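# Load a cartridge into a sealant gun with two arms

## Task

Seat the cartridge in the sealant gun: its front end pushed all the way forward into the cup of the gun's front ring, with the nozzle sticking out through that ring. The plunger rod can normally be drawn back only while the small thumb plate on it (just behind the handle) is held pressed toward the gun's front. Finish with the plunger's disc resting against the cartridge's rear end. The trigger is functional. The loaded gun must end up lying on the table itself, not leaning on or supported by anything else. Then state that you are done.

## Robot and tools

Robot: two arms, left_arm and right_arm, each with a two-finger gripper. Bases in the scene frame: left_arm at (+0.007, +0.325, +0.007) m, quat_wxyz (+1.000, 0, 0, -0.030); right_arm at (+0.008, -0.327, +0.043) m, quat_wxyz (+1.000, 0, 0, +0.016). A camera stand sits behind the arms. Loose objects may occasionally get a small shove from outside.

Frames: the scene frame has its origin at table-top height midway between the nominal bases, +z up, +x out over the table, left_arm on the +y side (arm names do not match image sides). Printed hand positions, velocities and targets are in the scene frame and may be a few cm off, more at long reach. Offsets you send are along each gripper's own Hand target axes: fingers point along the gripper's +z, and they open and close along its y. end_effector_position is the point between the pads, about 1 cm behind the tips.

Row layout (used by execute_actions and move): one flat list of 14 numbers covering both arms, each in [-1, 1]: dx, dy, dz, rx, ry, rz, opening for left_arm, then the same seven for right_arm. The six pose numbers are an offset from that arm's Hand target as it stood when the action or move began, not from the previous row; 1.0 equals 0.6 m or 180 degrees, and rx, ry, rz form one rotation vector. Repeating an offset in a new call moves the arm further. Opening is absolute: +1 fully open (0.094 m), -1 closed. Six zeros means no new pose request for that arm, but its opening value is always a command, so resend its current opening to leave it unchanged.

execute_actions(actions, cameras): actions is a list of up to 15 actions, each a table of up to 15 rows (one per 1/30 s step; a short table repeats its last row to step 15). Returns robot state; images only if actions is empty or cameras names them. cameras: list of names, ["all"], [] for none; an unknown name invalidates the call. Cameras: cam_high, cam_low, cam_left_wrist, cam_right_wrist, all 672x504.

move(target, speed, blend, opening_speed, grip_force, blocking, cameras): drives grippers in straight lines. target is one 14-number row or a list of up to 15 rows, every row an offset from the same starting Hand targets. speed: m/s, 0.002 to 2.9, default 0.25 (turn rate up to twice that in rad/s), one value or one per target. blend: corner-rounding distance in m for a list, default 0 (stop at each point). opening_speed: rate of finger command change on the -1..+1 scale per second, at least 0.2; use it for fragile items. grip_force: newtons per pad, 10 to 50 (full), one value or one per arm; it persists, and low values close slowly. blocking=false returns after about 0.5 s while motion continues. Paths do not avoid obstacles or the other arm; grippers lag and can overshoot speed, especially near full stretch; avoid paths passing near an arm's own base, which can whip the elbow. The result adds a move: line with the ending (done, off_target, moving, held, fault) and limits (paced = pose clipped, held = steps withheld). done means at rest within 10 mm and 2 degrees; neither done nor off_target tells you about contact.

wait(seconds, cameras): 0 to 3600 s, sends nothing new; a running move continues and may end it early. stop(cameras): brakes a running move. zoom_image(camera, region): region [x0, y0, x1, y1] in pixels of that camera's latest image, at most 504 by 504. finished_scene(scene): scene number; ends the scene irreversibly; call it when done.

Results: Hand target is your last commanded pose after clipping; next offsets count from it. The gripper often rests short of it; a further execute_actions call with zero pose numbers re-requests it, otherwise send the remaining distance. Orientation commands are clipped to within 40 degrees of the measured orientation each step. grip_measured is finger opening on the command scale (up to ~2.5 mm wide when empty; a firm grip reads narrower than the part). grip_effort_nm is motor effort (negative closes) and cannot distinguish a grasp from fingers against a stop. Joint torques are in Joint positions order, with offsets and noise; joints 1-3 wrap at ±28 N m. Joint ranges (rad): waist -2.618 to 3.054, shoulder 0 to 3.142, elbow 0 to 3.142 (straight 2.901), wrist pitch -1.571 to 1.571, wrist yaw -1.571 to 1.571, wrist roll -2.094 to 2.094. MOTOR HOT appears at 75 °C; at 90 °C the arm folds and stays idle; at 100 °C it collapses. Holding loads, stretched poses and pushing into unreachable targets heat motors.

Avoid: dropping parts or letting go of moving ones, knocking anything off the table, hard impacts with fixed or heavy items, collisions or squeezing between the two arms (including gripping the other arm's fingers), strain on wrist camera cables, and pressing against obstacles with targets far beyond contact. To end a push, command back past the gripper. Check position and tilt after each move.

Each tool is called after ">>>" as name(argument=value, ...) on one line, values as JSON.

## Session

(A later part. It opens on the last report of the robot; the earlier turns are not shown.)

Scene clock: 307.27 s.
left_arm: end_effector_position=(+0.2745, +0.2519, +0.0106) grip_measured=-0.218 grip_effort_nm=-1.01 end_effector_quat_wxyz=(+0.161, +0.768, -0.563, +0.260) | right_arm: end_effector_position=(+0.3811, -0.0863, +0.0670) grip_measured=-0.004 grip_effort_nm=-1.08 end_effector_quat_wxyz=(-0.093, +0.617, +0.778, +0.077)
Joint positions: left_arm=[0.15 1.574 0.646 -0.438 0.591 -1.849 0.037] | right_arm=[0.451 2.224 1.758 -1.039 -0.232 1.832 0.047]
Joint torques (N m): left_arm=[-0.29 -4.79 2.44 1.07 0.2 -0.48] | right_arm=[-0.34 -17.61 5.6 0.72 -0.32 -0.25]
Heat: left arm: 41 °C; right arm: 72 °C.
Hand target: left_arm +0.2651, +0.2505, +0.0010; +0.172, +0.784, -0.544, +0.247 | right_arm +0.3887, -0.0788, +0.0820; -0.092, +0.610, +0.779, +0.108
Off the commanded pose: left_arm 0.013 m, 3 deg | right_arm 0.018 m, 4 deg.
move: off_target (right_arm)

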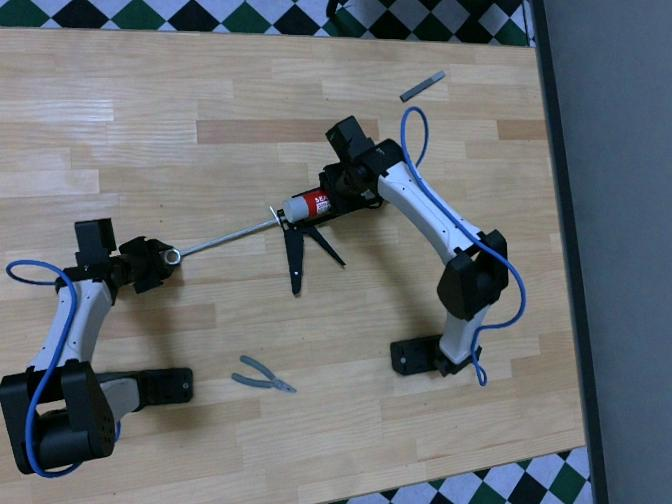

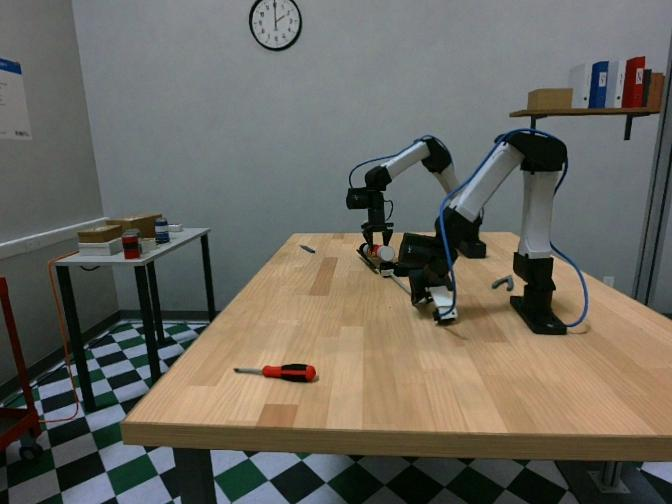

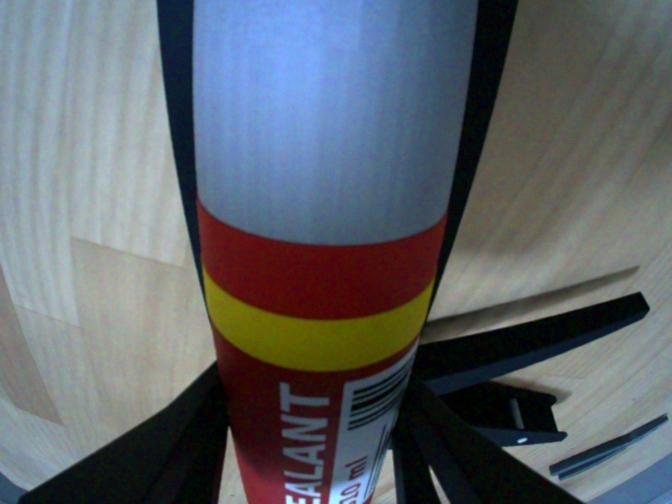

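>>> move(target=[0,0,0,0,0,0,-0.5, -0.0318,0.0021,-0.0097,0,0.0111,0,-0.1], speed=0.06, cameras=["cam_high","cam_low","cam_right_wrist"])

>>> zoom_image(camera="cam_low", region=[352, 232, 408, 274])

Scene clock: 310.87 s.
left_arm: end_effector_position=(+0.2745, +0.2519, +0.0106) grip_measured=-0.218 grip_effort_nm=-1.01 end_effector_quat_wxyz=(+0.161, +0.768, -0.563, +0.260) | right_arm: end_effector_position=(+0.3871, -0.1071, +0.0616) grip_measured=-0.004 grip_effort_nm=-1.08 end_effector_quat_wxyz=(-0.107, +0.617, +0.775, +0.081)
Joint positions: left_arm=[0.15 1.574 0.646 -0.438 0.591 -1.849 0.037] | right_arm=[0.389 2.224 1.731 -1.031 -0.266 1.773 0.047]
Joint torques (N m): left_arm=[-0.17 -4.77 2.55 1.05 0.17 -0.49] | right_arm=[-0.03 -18.95 5.46 0.64 -0.41 -0.25]
Heat: left arm: 41 °C; right arm: 73 °C.
Hand target: left_arm +0.2651, +0.2505, +0.0010; +0.172, +0.783, -0.544, +0.247 | right_arm +0.3945, -0.0978, +0.0825; -0.105, +0.608, +0.778, +0.119
Off the commanded pose: left_arm 0.013 m, 3 deg | right_arm 0.024 m, 4 deg.
move: off_target (right_arm)

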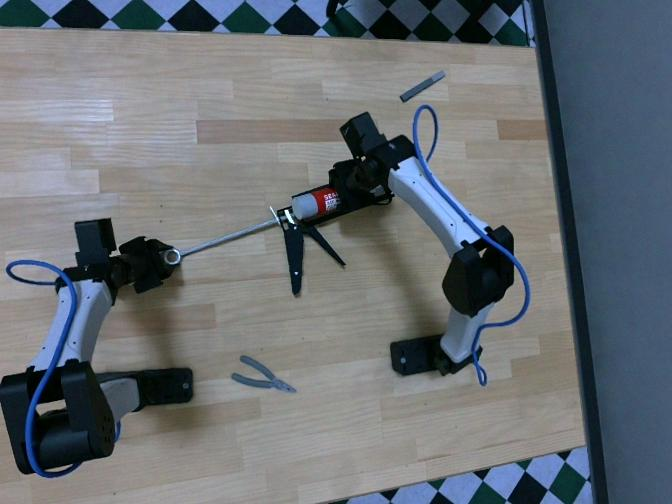

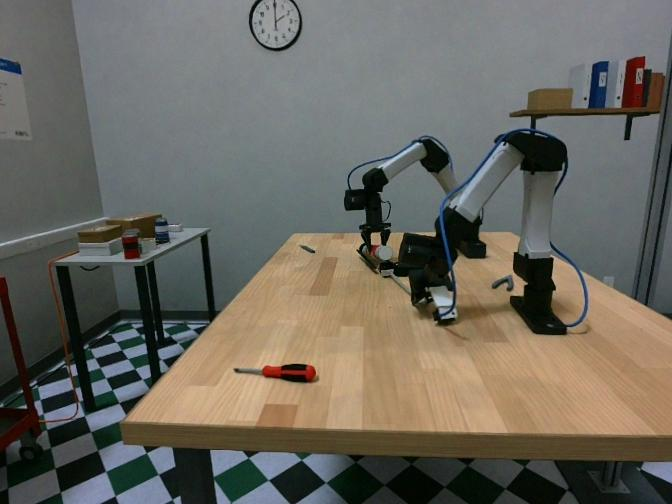

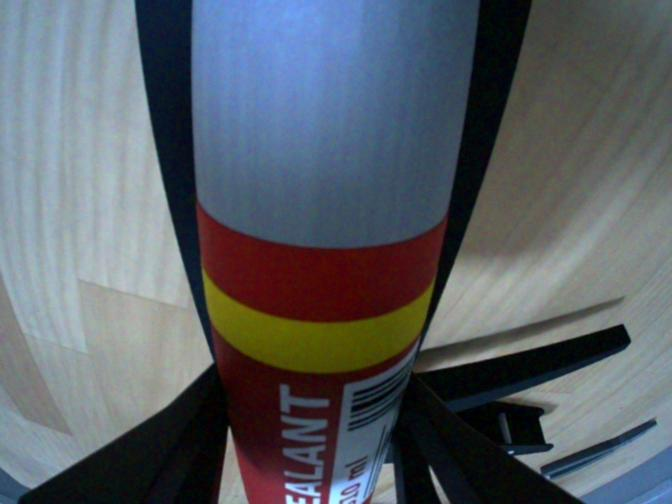

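Scaled by 9.000 from the camera's image (finer frame: 960x720).

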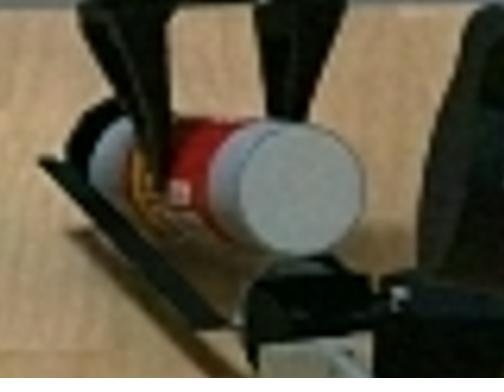

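>>> move(target=[0,0,0,0,0,0,-0.5, -0.0193,0.0013,-0.0053,0,0,0.002,-0.1], speed=0.06, cameras=["cam_low"])

>>> zoom_image(camera="cam_low", region=[352, 232, 408, 274])

Scene clock: 312.90 s.
left_arm: end_effector_position=(+0.2745, +0.2519, +0.0106) grip_measured=-0.218 grip_effort_nm=-1.01 end_effector_quat_wxyz=(+0.161, +0.768, -0.563, +0.260) | right_arm: end_effector_position=(+0.3906, -0.1160, +0.0605) grip_measured=-0.004 grip_effort_nm=-1.08 end_effector_quat_wxyz=(-0.108, +0.617, +0.775, +0.083)
Joint positions: left_arm=[0.15 1.574 0.646 -0.438 0.591 -1.849 0.037] | right_arm=[0.366 2.224 1.726 -1.031 -0.271 1.749 0.047]
Joint torques (N m): left_arm=[-0.03 -4.67 2.41 1.03 0.17 -0.5] | right_arm=[-0.43 -19.07 5.52 0.54 -0.4 -0.25]
Heat: left arm: 41 °C; right arm: 74 °C.
Hand target: left_arm +0.2651, +0.2505, +0.0010; +0.172, +0.783, -0.544, +0.247 | right_arm +0.3981, -0.1094, +0.0820; -0.106, +0.611, +0.776, +0.118
Off the commanded pose: left_arm 0.013 m, 3 deg | right_arm 0.024 m, 4 deg.
move: off_target (right_arm)

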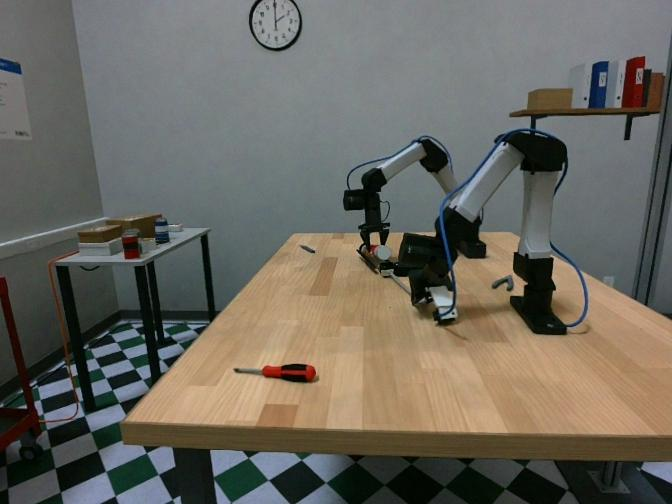

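Scaled by 9.000 from the camera's image (finer frame: 960x720).

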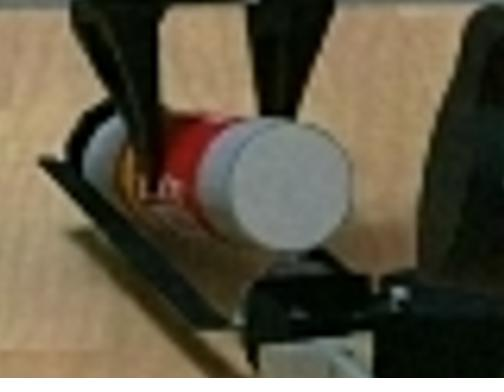

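>>> move(target=[0,0,0,0,0,0,-0.5, -0.0145,0.0007,0.0015,0,0,0.002,-0.1], speed=0.06, cameras=["cam_low","cam_high"])

>>> zoom_image(camera="cam_low", region=[352, 232, 408, 274])

>>> zoom_image(camera="cam_high", region=[264, 172, 344, 232])

Scene clock: 314.10 s.
left_arm: end_effector_position=(+0.2745, +0.2519, +0.0106) grip_measured=-0.218 grip_effort_nm=-1.01 end_effector_quat_wxyz=(+0.161, +0.768, -0.563, +0.260) | right_arm: end_effector_position=(+0.3921, -0.1231, +0.0583) grip_measured=-0.004 grip_effort_nm=-1.08 end_effector_quat_wxyz=(-0.109, +0.619, +0.773, +0.082)
Joint positions: left_arm=[0.15 1.574 0.646 -0.438 0.591 -1.849 0.037] | right_arm=[0.349 2.224 1.717 -1.027 -0.271 1.736 0.047]
Joint torques (N m): left_arm=[-0.14 -4.71 2.59 1.06 0.17 -0.49] | right_arm=[-0.61 -18.86 5.31 0.58 -0.41 -0.24]
Heat: left arm: 41 °C; right arm: 74 °C.
Hand target: left_arm +0.2651, +0.2505, +0.0010; +0.172, +0.783, -0.544, +0.247 | right_arm +0.4005, -0.1170, +0.0785; -0.106, +0.613, +0.774, +0.118
Off the commanded pose: left_arm 0.013 m, 3 deg | right_arm 0.023 m, 4 deg.
move: off_target (right_arm)
Images, in order (width x height): cam_high 672x504, cam_low 672x504.

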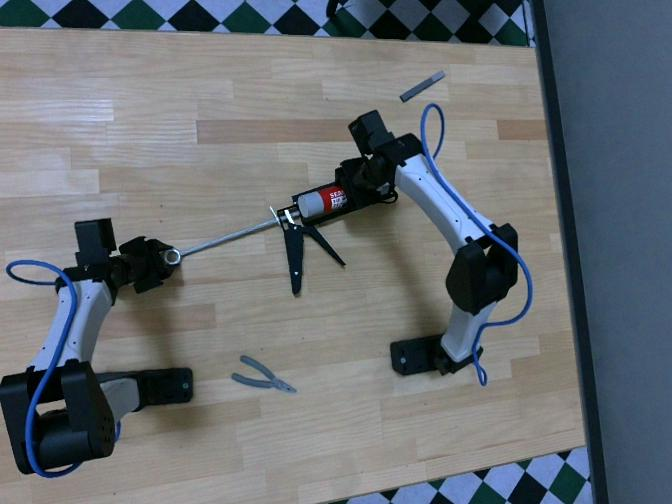

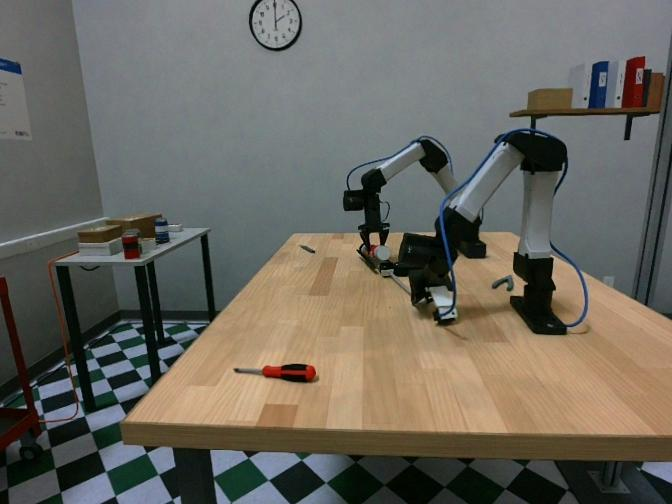

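Scaled by 9.000 from the camera's image (finer frame: 960x720).

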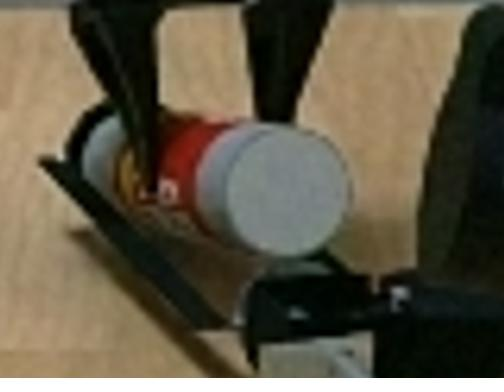

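Scaled by 6.300 from the camera's image (finer frame: 960x720).

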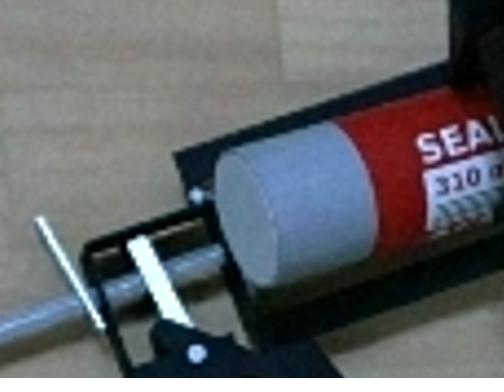

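>>> move(target=[0,0,0,0,0,0,-0.5, -0.0179,0.0013,-0.0040,0,0,0.002,-0.1], speed=0.05, cameras=["cam_low","cam_high"])

>>> zoom_image(camera="cam_low", region=[352, 232, 408, 274])

>>> zoom_image(camera="cam_high", region=[264, 172, 344, 232])

Scene clock: 315.90 s.
left_arm: end_effector_position=(+0.2744, +0.2517, +0.0106) grip_measured=-0.218 grip_effort_nm=-1.01 end_effector_quat_wxyz=(+0.161, +0.768, -0.563, +0.260) | right_arm: end_effector_position=(+0.3968, -0.1316, +0.0587) grip_measured=-0.004 grip_effort_nm=-1.08 end_effector_quat_wxyz=(-0.111, +0.621, +0.771, +0.087)
Joint positions: left_arm=[0.149 1.574 0.646 -0.438 0.591 -1.85 0.037] | right_arm=[0.323 2.224 1.717 -1.027 -0.28 1.717 0.047]
Joint torques (N m): left_arm=[-0.01 -4.86 2.32 1.05 0.17 -0.43] | right_arm=[-0.65 -18.76 5.08 0.54 -0.36 -0.25]
Heat: left arm: 41 °C; right arm: 75 °C. Fold the right arm in close to its base, or ease its load, before you think long.
Hand target: left_arm +0.2650, +0.2505, +0.0010; +0.172, +0.783, -0.544, +0.247 | right_arm +0.4037, -0.1274, +0.0775; -0.106, +0.616, +0.772, +0.118
Off the commanded pose: left_arm 0.013 m, 3 deg | right_arm 0.020 m, 4 deg.
MOTOR HOT: joint 2 (shoulder) of the right arm reports 75 °C; the controller's stop level is 90 °C. To cool a motor, set the load down, stop pushing, or move to a pose that needs little force.
move: off_target (right_arm)
Images, in order (width x height): cam_high 672x504, cam_low 672x504.

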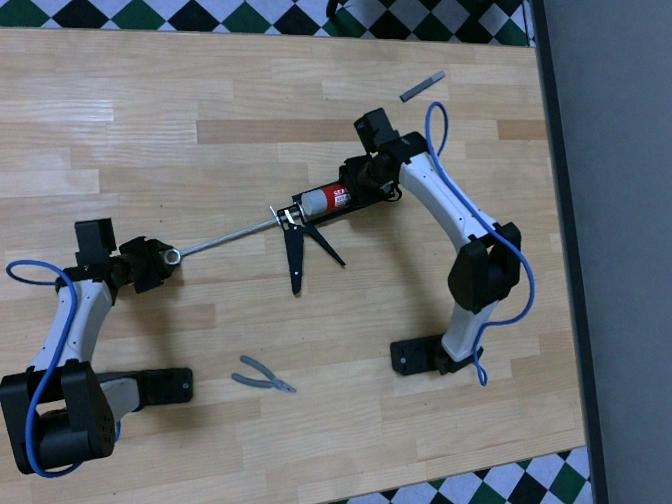

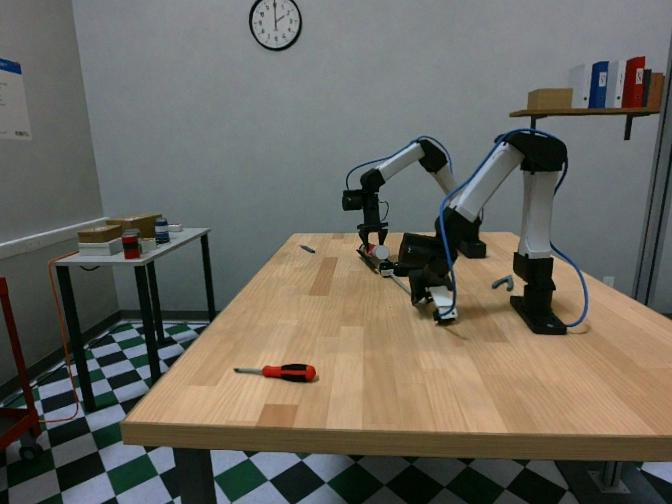

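Scaled by 9.000 from the camera's image (finer frame: 960x720).

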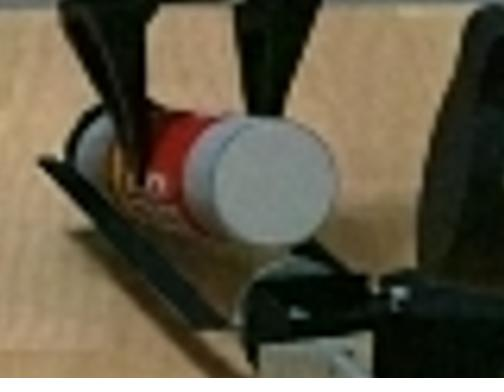

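Scaled by 6.300 from the camera's image (finer frame: 960x720).

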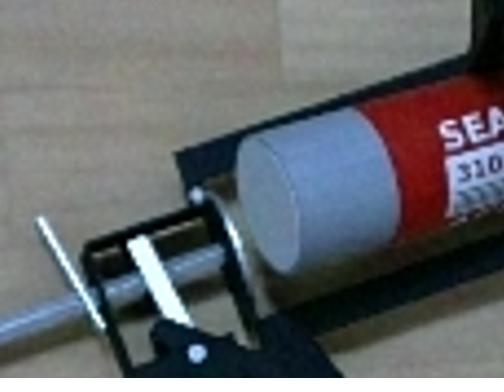

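>>> move(target=[0,0,0,0,0,0,-0.5, -0.0088,-0.0015,0.0240,0,-0.048,0,-0.1], speed=0.06, cameras=["cam_low","cam_high"])

>>> zoom_image(camera="cam_low", region=[352, 232, 408, 274])

>>> zoom_image(camera="cam_high", region=[264, 172, 344, 232])

Scene clock: 318.53 s.
left_arm: end_effector_position=(+0.2746, +0.2518, +0.0106) grip_measured=-0.218 grip_effort_nm=-1.01 end_effector_quat_wxyz=(+0.161, +0.768, -0.562, +0.260) | right_arm: end_effector_position=(+0.3960, -0.1320, +0.0517) grip_measured=-0.004 grip_effort_nm=-1.08 end_effector_quat_wxyz=(-0.063, +0.622, +0.778, +0.054)
Joint positions: left_arm=[0.149 1.574 0.646 -0.437 0.59 -1.852 0.037] | right_arm=[0.369 2.23 1.717 -1.022 -0.163 1.753 0.047]
Joint torques (N m): left_arm=[0.01 -4.68 2.35 1.04 0.17 -0.51] | right_arm=[0.43 -16.72 5.65 0.55 0.09 -0.1]
Heat: left arm: 41 °C; right arm: 76 °C. Fold the right arm in close to its base, or ease its load, before you think long.
Hand target: left_arm +0.2651, +0.2505, +0.0010; +0.172, +0.784, -0.544, +0.247 | right_arm +0.4037, -0.1282, +0.0622; -0.048, +0.623, +0.778, +0.071
Off the commanded pose: left_arm 0.014 m, 3 deg | right_arm 0.014 m, 3 deg.
MOTOR HOT: still on. Joint 2 (shoulder) of the right arm reports 76 °C.
move: off_target (right_arm)
Images, in order (width x height): cam_high 672x504, cam_low 672x504.

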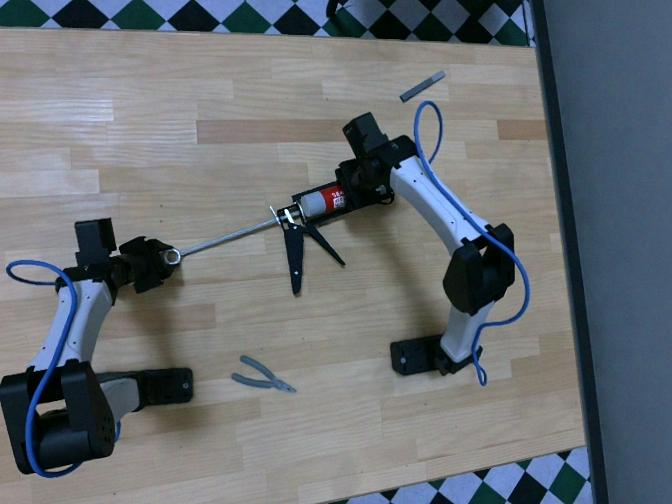

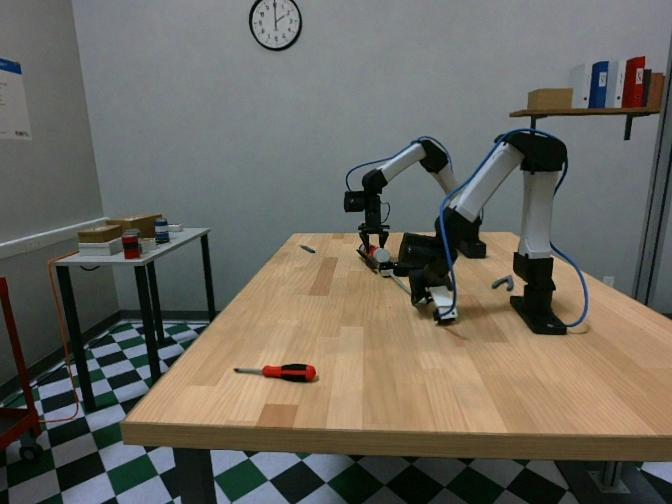

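Scaled by 9.000 from the camera's image (finer frame: 960x720).

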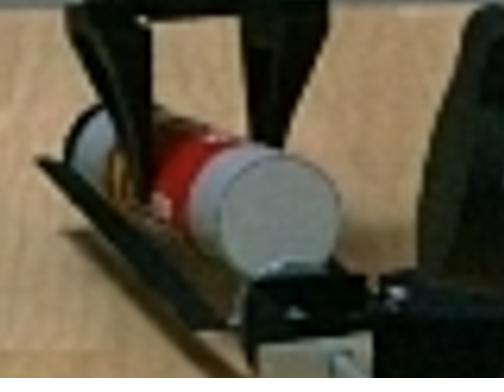

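Scaled by 6.300 from the camera's image (finer frame: 960x720).

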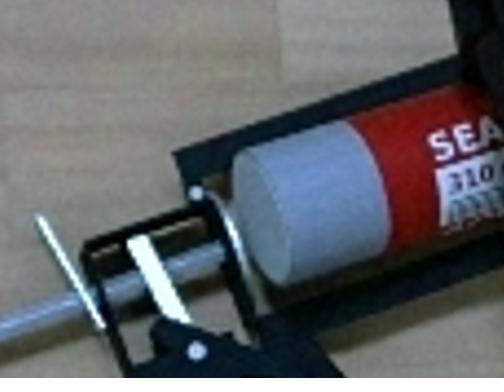

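>>> move(target=[0,0,0,0,0,0,-0.5, -0.0035,-0.0011,0.0200,0,-0.0194,0,-0.1], speed=0.06, cameras=["cam_low","cam_high","cam_right_wrist"])

>>> zoom_image(camera="cam_low", region=[352, 232, 408, 274])

>>> zoom_image(camera="cam_high", region=[264, 172, 344, 232])

Scene clock: 320.23 s.
left_arm: end_effector_position=(+0.2746, +0.2518, +0.0106) grip_measured=-0.218 grip_effort_nm=-1.01 end_effector_quat_wxyz=(+0.161, +0.768, -0.562, +0.260) | right_arm: end_effector_position=(+0.3963, -0.1323, +0.0412) grip_measured=-0.004 grip_effort_nm=-1.08 end_effector_quat_wxyz=(-0.038, +0.624, +0.779, +0.036)
Joint positions: left_arm=[0.149 1.574 0.646 -0.437 0.59 -1.852 0.037] | right_arm=[0.392 2.249 1.712 -1.004 -0.102 1.776 0.047]
Joint torques (N m): left_arm=[0.1 -4.66 2.62 1.04 0.18 -0.47] | right_arm=[0.51 -16.57 5.35 0.56 0.11 -0.09]
Heat: left arm: 41 °C; right arm: 76 °C. Fold the right arm in close to its base, or ease its load, before you think long.
Hand target: left_arm +0.2651, +0.2505, +0.0010; +0.172, +0.784, -0.544, +0.247 | right_arm +0.4037, -0.1281, +0.0499; -0.024, +0.625, +0.779, +0.052
Off the commanded pose: left_arm 0.014 m, 3 deg | right_arm 0.012 m, 2 deg.
MOTOR HOT: still on. Joint 2 (shoulder) of the right arm reports 76 °C.
move: off_target (right_arm)
Images, in order (width x height): cam_high 672x504, cam_low 672x504, cam_right_wrist 672x504.

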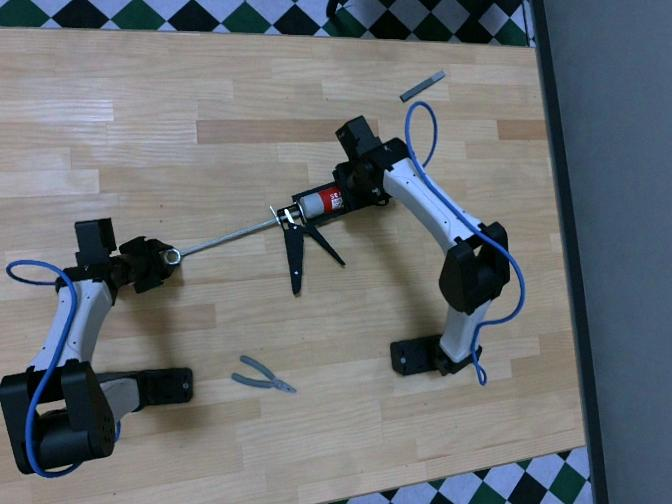

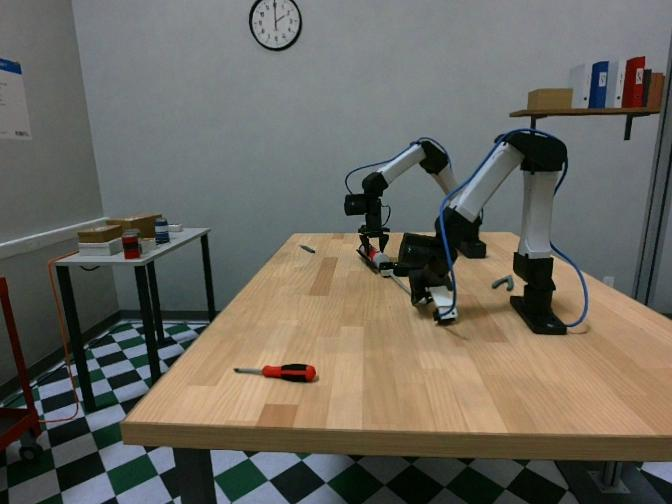

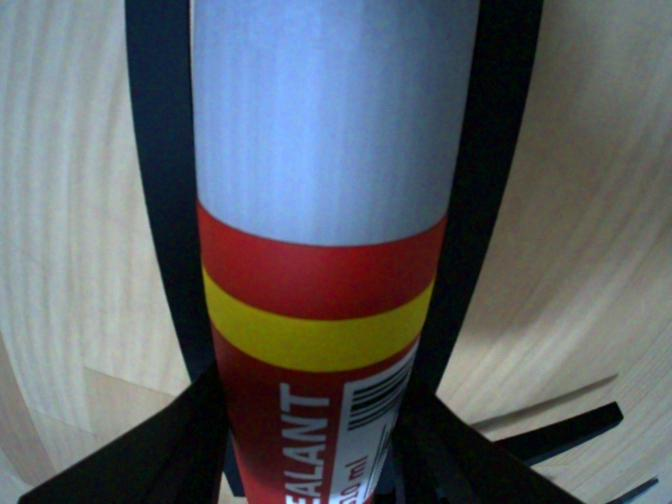

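Scaled by 9.000 from the camera's image (finer frame: 960x720).

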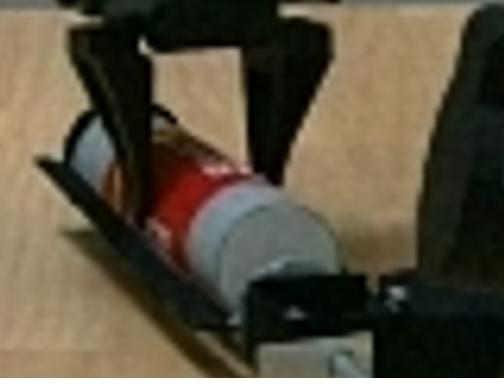

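Scaled by 6.300 from the camera's image (finer frame: 960x720).

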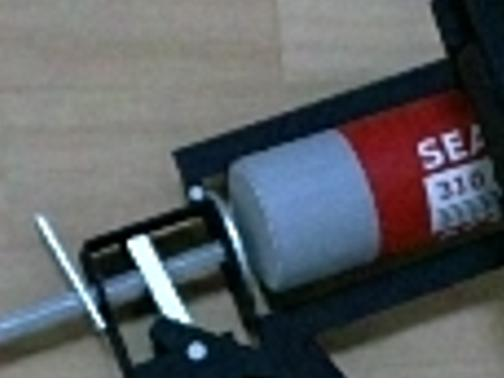

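>>> move(target=[0,0,0,0,0,0,-0.5, 0,0,0,0,0,0,0.3], opening_speed=0.25, cameras=["cam_low","cam_high","cam_right_wrist"])

>>> zoom_image(camera="cam_low", region=[352, 232, 408, 274])

>>> zoom_image(camera="cam_high", region=[264, 172, 344, 232])

Scene clock: 322.47 s.
left_arm: end_effector_position=(+0.2750, +0.2515, +0.0109) grip_measured=-0.218 grip_effort_nm=-1.01 end_effector_quat_wxyz=(+0.161, +0.769, -0.561, +0.261) | right_arm: end_effector_position=(+0.3977, -0.1319, +0.0412) grip_measured=+0.298 grip_effort_nm=0.04 end_effector_quat_wxyz=(-0.037, +0.624, +0.779, +0.039)
Joint positions: left_arm=[0.149 1.572 0.644 -0.432 0.591 -1.858 0.037] | right_arm=[0.392 2.249 1.712 -0.998 -0.101 1.777 0.061]
Joint torques (N m): left_arm=[-0.02 -4.52 2.61 1 0.22 -0.4] | right_arm=[0.46 -16.58 5.37 0.52 0.12 -0.09]
Heat: left arm: 41 °C; right arm: 75 °C. Fold the right arm in close to its base, or ease its load, before you think long.
Hand target: left_arm +0.2651, +0.2505, +0.0010; +0.172, +0.784, -0.544, +0.247 | right_arm +0.4037, -0.1282, +0.0499; -0.024, +0.625, +0.779, +0.052
Off the commanded pose: left_arm 0.014 m, 3 deg | right_arm 0.011 m, 2 deg.
MOTOR HOT: still on. Joint 2 (shoulder) of the right arm reports 75 °C.
move: done
Images, in order (width x height): cam_high 672x504, cam_low 672x504, cam_right_wrist 672x504.

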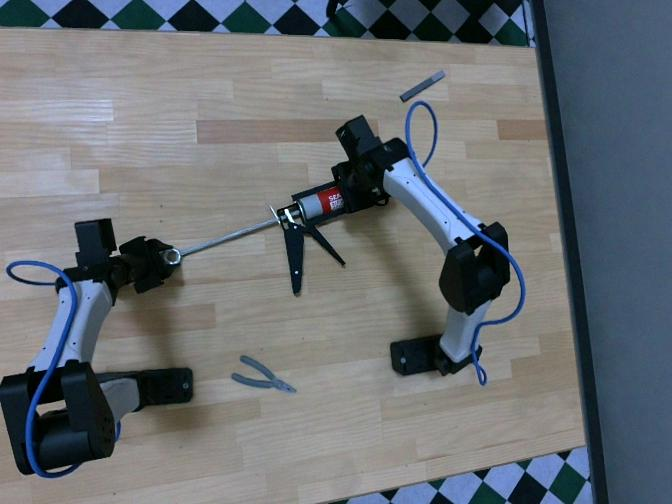

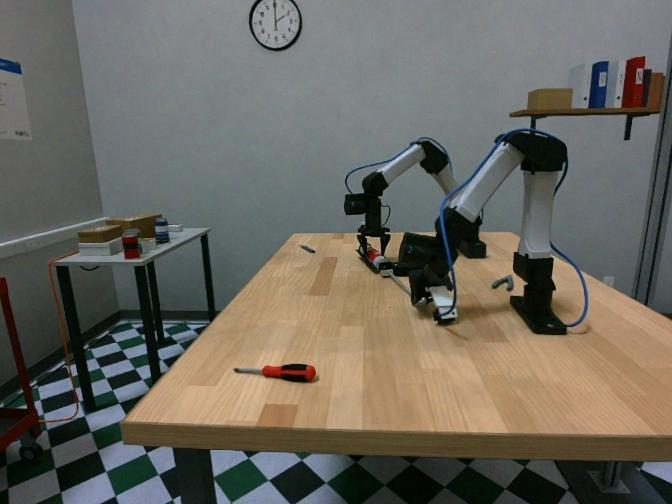

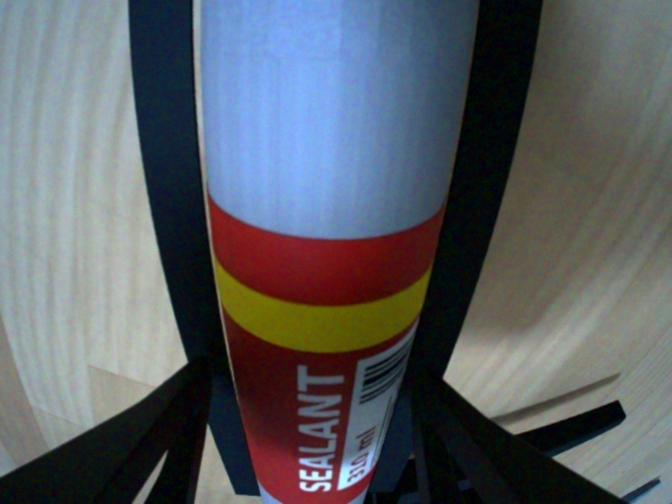

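Scaled by 9.000 from the camera's image (finer frame: 960x720).

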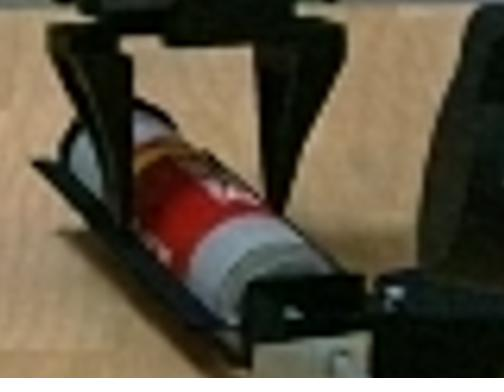

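Scaled by 6.300 from the camera's image (finer frame: 960x720).

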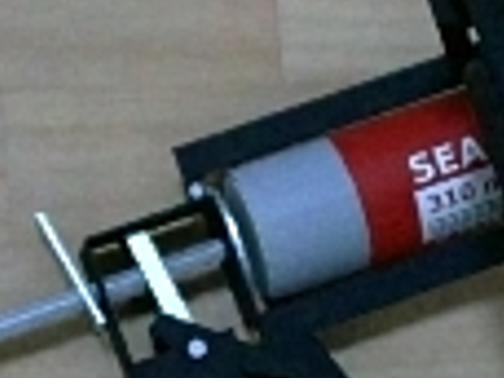

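>>> move(target=[[0,0,0,0,0,0,-0.5, 0.0171,0.0085,-0.1658,0,0,0,0.3],[0,0,0,0,0,0,-0.5, -0.0425,-0.2334,-0.1844,0,0,0,0.3]], speed=[0.1,0.2], blend=0.02, cameras=["cam_low","cam_high","cam_right_wrist"])

>>> zoom_image(camera="cam_high", region=[260, 140, 420, 260])

>>> zoom_image(camera="cam_low", region=[352, 232, 408, 274])

Scene clock: 326.07 s.
left_arm: end_effector_position=(+0.2750, +0.2515, +0.0109) grip_measured=-0.218 grip_effort_nm=-1.01 end_effector_quat_wxyz=(+0.161, +0.769, -0.561, +0.261) | right_arm: end_effector_position=(+0.2659, -0.1927, +0.1463) grip_measured=+0.298 grip_effort_nm=0.04 end_effector_quat_wxyz=(-0.036, +0.625, +0.779, +0.040)
Joint positions: left_arm=[0.149 1.572 0.644 -0.432 0.591 -1.858 0.037] | right_arm=[0.388 1.609 1.262 -1.185 -0.101 1.775 0.061]
Joint torques (N m): left_arm=[0.1 -4.6 2.63 1.01 0.19 -0.39] | right_arm=[-0.75 -10.55 4.49 0.58 0.11 -0.26]
Heat: left arm: 41 °C; right arm: 74 °C. Fold the right arm in close to its base, or ease its load, before you think long.
Hand target: left_arm +0.2651, +0.2505, +0.0010; +0.172, +0.784, -0.544, +0.247 | right_arm +0.2697, -0.1953, +0.1501; -0.024, +0.625, +0.779, +0.052
Off the commanded pose: left_arm 0.014 m, 3 deg | right_arm 0.006 m, 2 deg.
MOTOR HOT: still on. Joint 2 (shoulder) of the right arm reports 74 °C.
move: done
Images, in order (width x height): cam_high 672x504, cam_low 672x504, cam_right_wrist 672x504.

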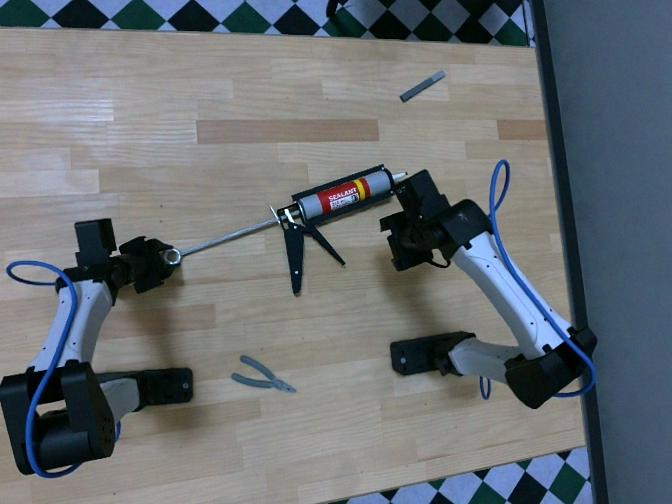

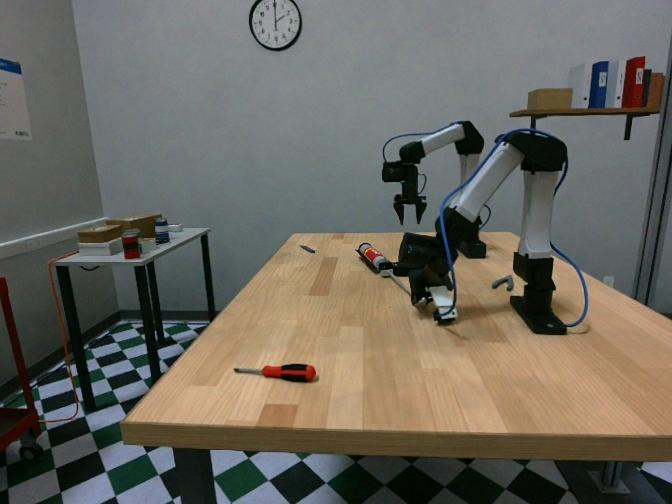

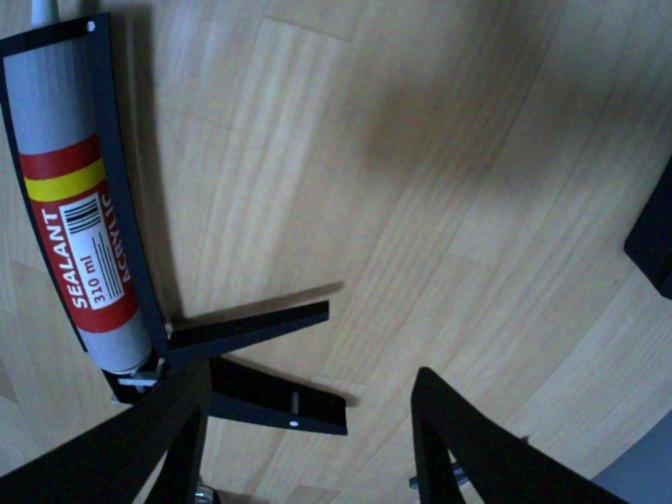

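Scaled by 3.150 from the camera's image (finer frame: 960x720).

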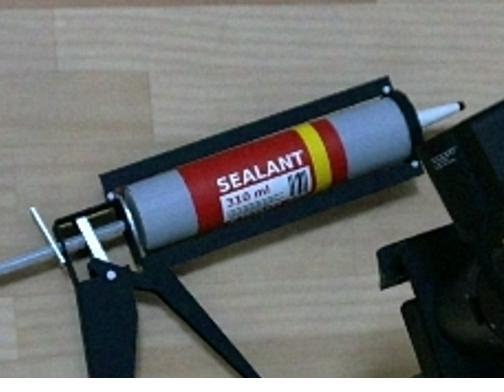

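Scaled by 9.000 from the camera's image (finer frame: 960x720).

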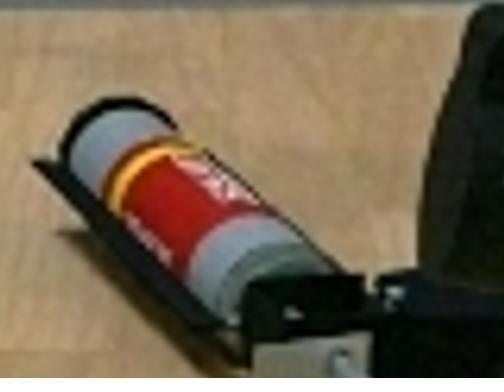

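>>> zoom_image(camera="cam_right_wrist", region=[0, 0, 160, 120])

>>> zoom_image(camera="cam_right_wrist", region=[60, 300, 220, 420])

>>> zoom_image(camera="cam_high", region=[365, 155, 425, 200])

Scaled by 3.150 from the camera's image (finer frame: 960x720).

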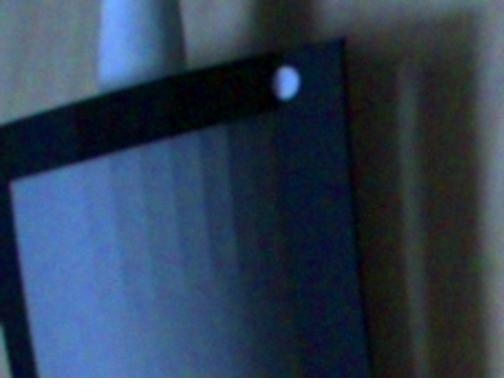

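Scaled by 3.150 from the camera's image (finer frame: 960x720).

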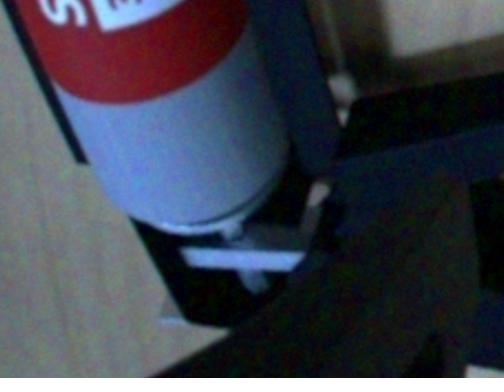

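Scaled by 8.400 from the camera's image (finer frame: 960x720).

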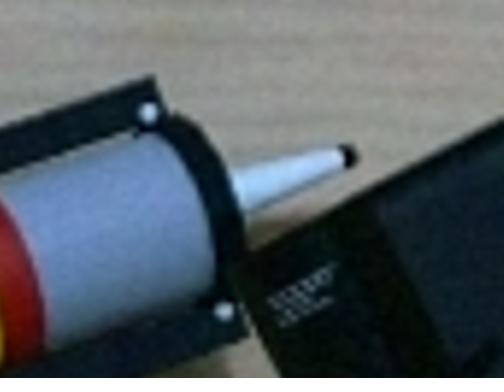

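>>> move(target=[0,0,0,0,0,0,-0.5, 0.0486,0.2364,0.1264,0,-0.0211,0,1.0], speed=0.2, cameras=["cam_right_wrist"])

Scene clock: 331.03 s.
left_arm: end_effector_position=(+0.2750, +0.2515, +0.0109) grip_measured=-0.218 grip_effort_nm=-1.01 end_effector_quat_wxyz=(+0.161, +0.769, -0.561, +0.261) | right_arm: end_effector_position=(+0.3997, -0.1305, +0.0806) grip_measured=+0.998 grip_effort_nm=0.04 end_effector_quat_wxyz=(-0.006, +0.625, +0.780, +0.031)
Joint positions: left_arm=[0.149 1.572 0.644 -0.432 0.591 -1.858 0.037] | right_arm=[0.418 2.206 1.804 -1.117 -0.038 1.802 0.094]
Joint torques (N m): left_arm=[0.16 -4.57 2.61 1.01 0.17 -0.4] | right_arm=[0.53 -13.81 7.47 0.24 0.2 -0.09]
Heat: left arm: 41 °C; right arm: 71 °C.
Hand target: left_arm +0.2651, +0.2505, +0.0010; +0.172, +0.784, -0.544, +0.247 | right_arm +0.4038, -0.1282, +0.0851; +0.002, +0.626, +0.779, +0.032
Off the commanded pose: left_arm 0.014 m, 3 deg | right_arm 0.006 m, 1 deg.
MOTOR HOT: cleared for the motors of the right arm.
move: done

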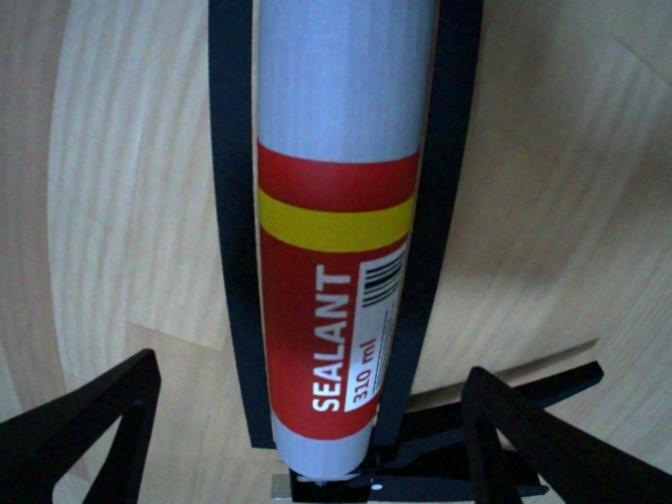

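>>> move(target=[0,0,0,0,0,0,-0.5, -0.0031,-0.0110,0.0821,0,0,-0.0044,1.0], speed=0.1, cameras=["cam_right_wrist"])

Scene clock: 333.30 s.
left_arm: end_effector_position=(+0.2750, +0.2515, +0.0109) grip_measured=-0.218 grip_effort_nm=-1.01 end_effector_quat_wxyz=(+0.161, +0.769, -0.561, +0.261) | right_arm: end_effector_position=(+0.3985, -0.1311, +0.0385) grip_measured=+0.998 grip_effort_nm=0.04 end_effector_quat_wxyz=(-0.006, +0.625, +0.780, +0.031)
Joint positions: left_arm=[0.149 1.572 0.644 -0.432 0.591 -1.858 0.037] | right_arm=[0.418 2.243 1.693 -0.97 -0.037 1.802 0.094]
Joint torques (N m): left_arm=[-0.14 -4.53 2.8 1.03 0.17 -0.37] | right_arm=[0.7 -14.27 4.55 0.6 0.19 -0.2]
Heat: left arm: 41 °C; right arm: 71 °C.
Hand target: left_arm +0.2651, +0.2505, +0.0010; +0.172, +0.784, -0.544, +0.247 | right_arm +0.3998, -0.1291, +0.0354; +0.002, +0.621, +0.783, +0.031
Off the commanded pose: left_arm 0.014 m, 3 deg | right_arm 0.004 m, 1 deg.
move: done

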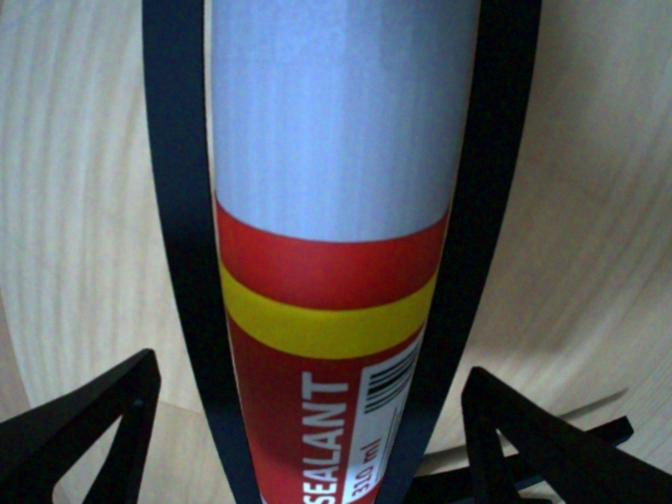

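>>> move(target=[[0,0,0,0,0,0,-0.5, -0.0007,-0.0026,0.0190,0,0,0,1.0],[0,0,0,0,0,0,-0.5, -0.0007,-0.0026,0.0190,0,0,0,0.45]], speed=0.1, grip_force=[50,45], cameras=["cam_right_wrist","cam_high"])

Scene clock: 335.23 s.
left_arm: end_effector_position=(+0.2754, +0.2516, +0.0110) grip_measured=-0.218 grip_effort_nm=-1.01 end_effector_quat_wxyz=(+0.161, +0.770, -0.559, +0.261) | right_arm: end_effector_position=(+0.3982, -0.1312, +0.0284) grip_measured=+0.693 grip_effort_nm=-0.96 end_effector_quat_wxyz=(-0.005, +0.624, +0.781, +0.032)
Joint positions: left_arm=[0.149 1.572 0.644 -0.43 0.591 -1.862 0.037] | right_arm=[0.419 2.251 1.665 -0.93 -0.037 1.8 0.08]
Joint torques (N m): left_arm=[-0.05 -4.46 2.52 1.02 0.2 -0.34] | right_arm=[0.72 -14.01 4.37 0.63 0.19 -0.18]
Heat: left arm: 41 °C; right arm: 71 °C.
Hand target: left_arm +0.2651, +0.2505, +0.0010; +0.172, +0.783, -0.544, +0.247 | right_arm +0.3988, -0.1293, +0.0240; +0.002, +0.621, +0.784, +0.031
Off the commanded pose: left_arm 0.014 m, 3 deg | right_arm 0.005 m, 1 deg.
grip_force (N): 50, 45
move: done
Images, in order (width x height): cam_high 672x504, cam_right_wrist 672x504.

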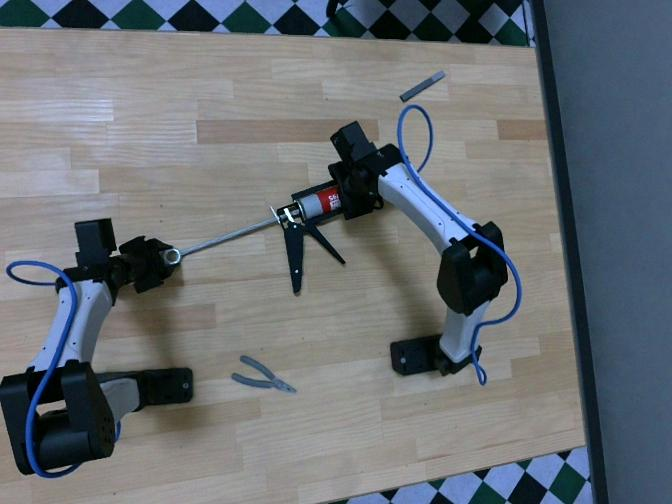

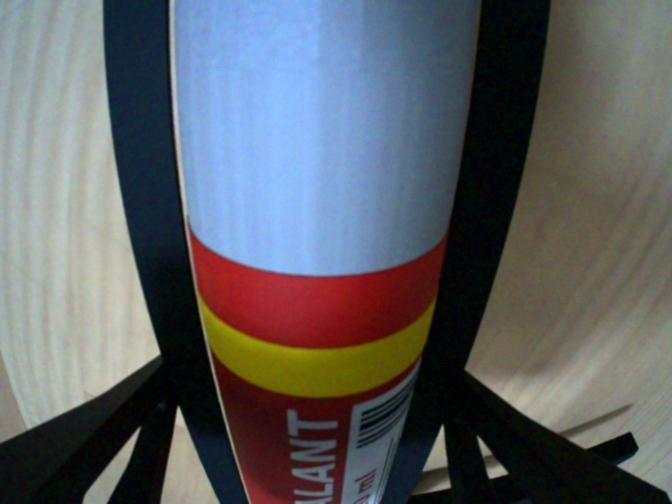

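>>> move(target=[0.0163,0.0015,0.0114,0,0,0,-0.5, 0,0,0,0,0,0,0.45], speed=0.03, cameras=["cam_high"])

>>> zoom_image(camera="cam_high", region=[264, 172, 344, 232])

Scene clock: 336.93 s.
left_arm: end_effector_position=(+0.2759, +0.2447, +0.0102) grip_measured=-0.218 grip_effort_nm=-1.00 end_effector_quat_wxyz=(+0.160, +0.771, -0.560, +0.258) | right_arm: end_effector_position=(+0.3987, -0.1351, +0.0282) grip_measured=+0.692 grip_effort_nm=-0.99 end_effector_quat_wxyz=(+0.004, +0.624, +0.781, +0.025)
Joint positions: left_arm=[0.116 1.572 0.642 -0.413 0.579 -1.897 0.037] | right_arm=[0.419 2.251 1.665 -0.935 -0.015 1.799 0.079]
Joint torques (N m): left_arm=[-1.63 -4.48 2.88 1.22 0.2 -0.57] | right_arm=[0.76 -14.05 4.4 0.68 -0.02 -0.18]
Heat: left arm: 41 °C; right arm: 71 °C.
Hand target: left_arm +0.2685, +0.2391, +0.0010; +0.172, +0.784, -0.544, +0.247 | right_arm +0.3987, -0.1293, +0.0240; +0.002, +0.621, +0.783, +0.031
Off the commanded pose: left_arm 0.013 m, 3 deg | right_arm 0.007 m, 1 deg.
grip_force (N): 50, 45
move: off_target (left_arm)

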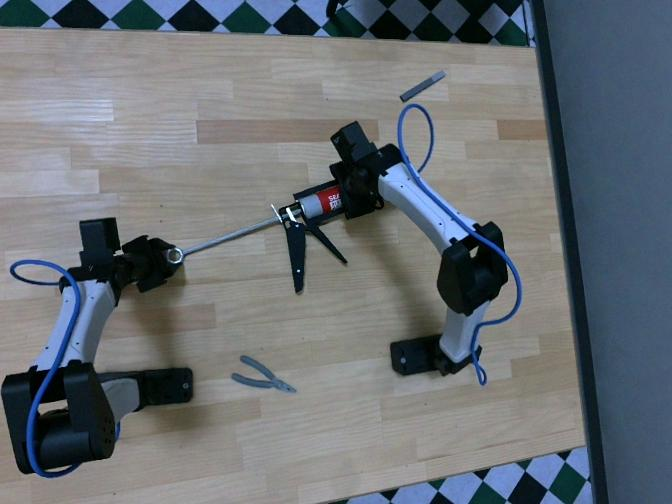

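Scaled by 6.300 from the camera's image (finer frame: 960x720).

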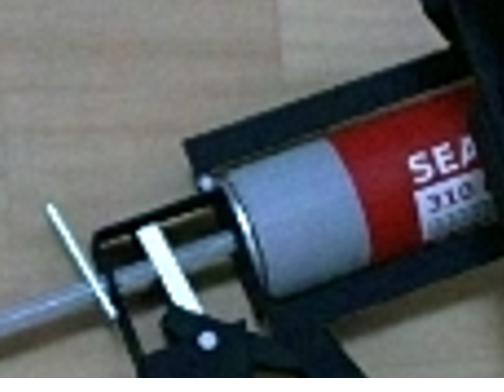

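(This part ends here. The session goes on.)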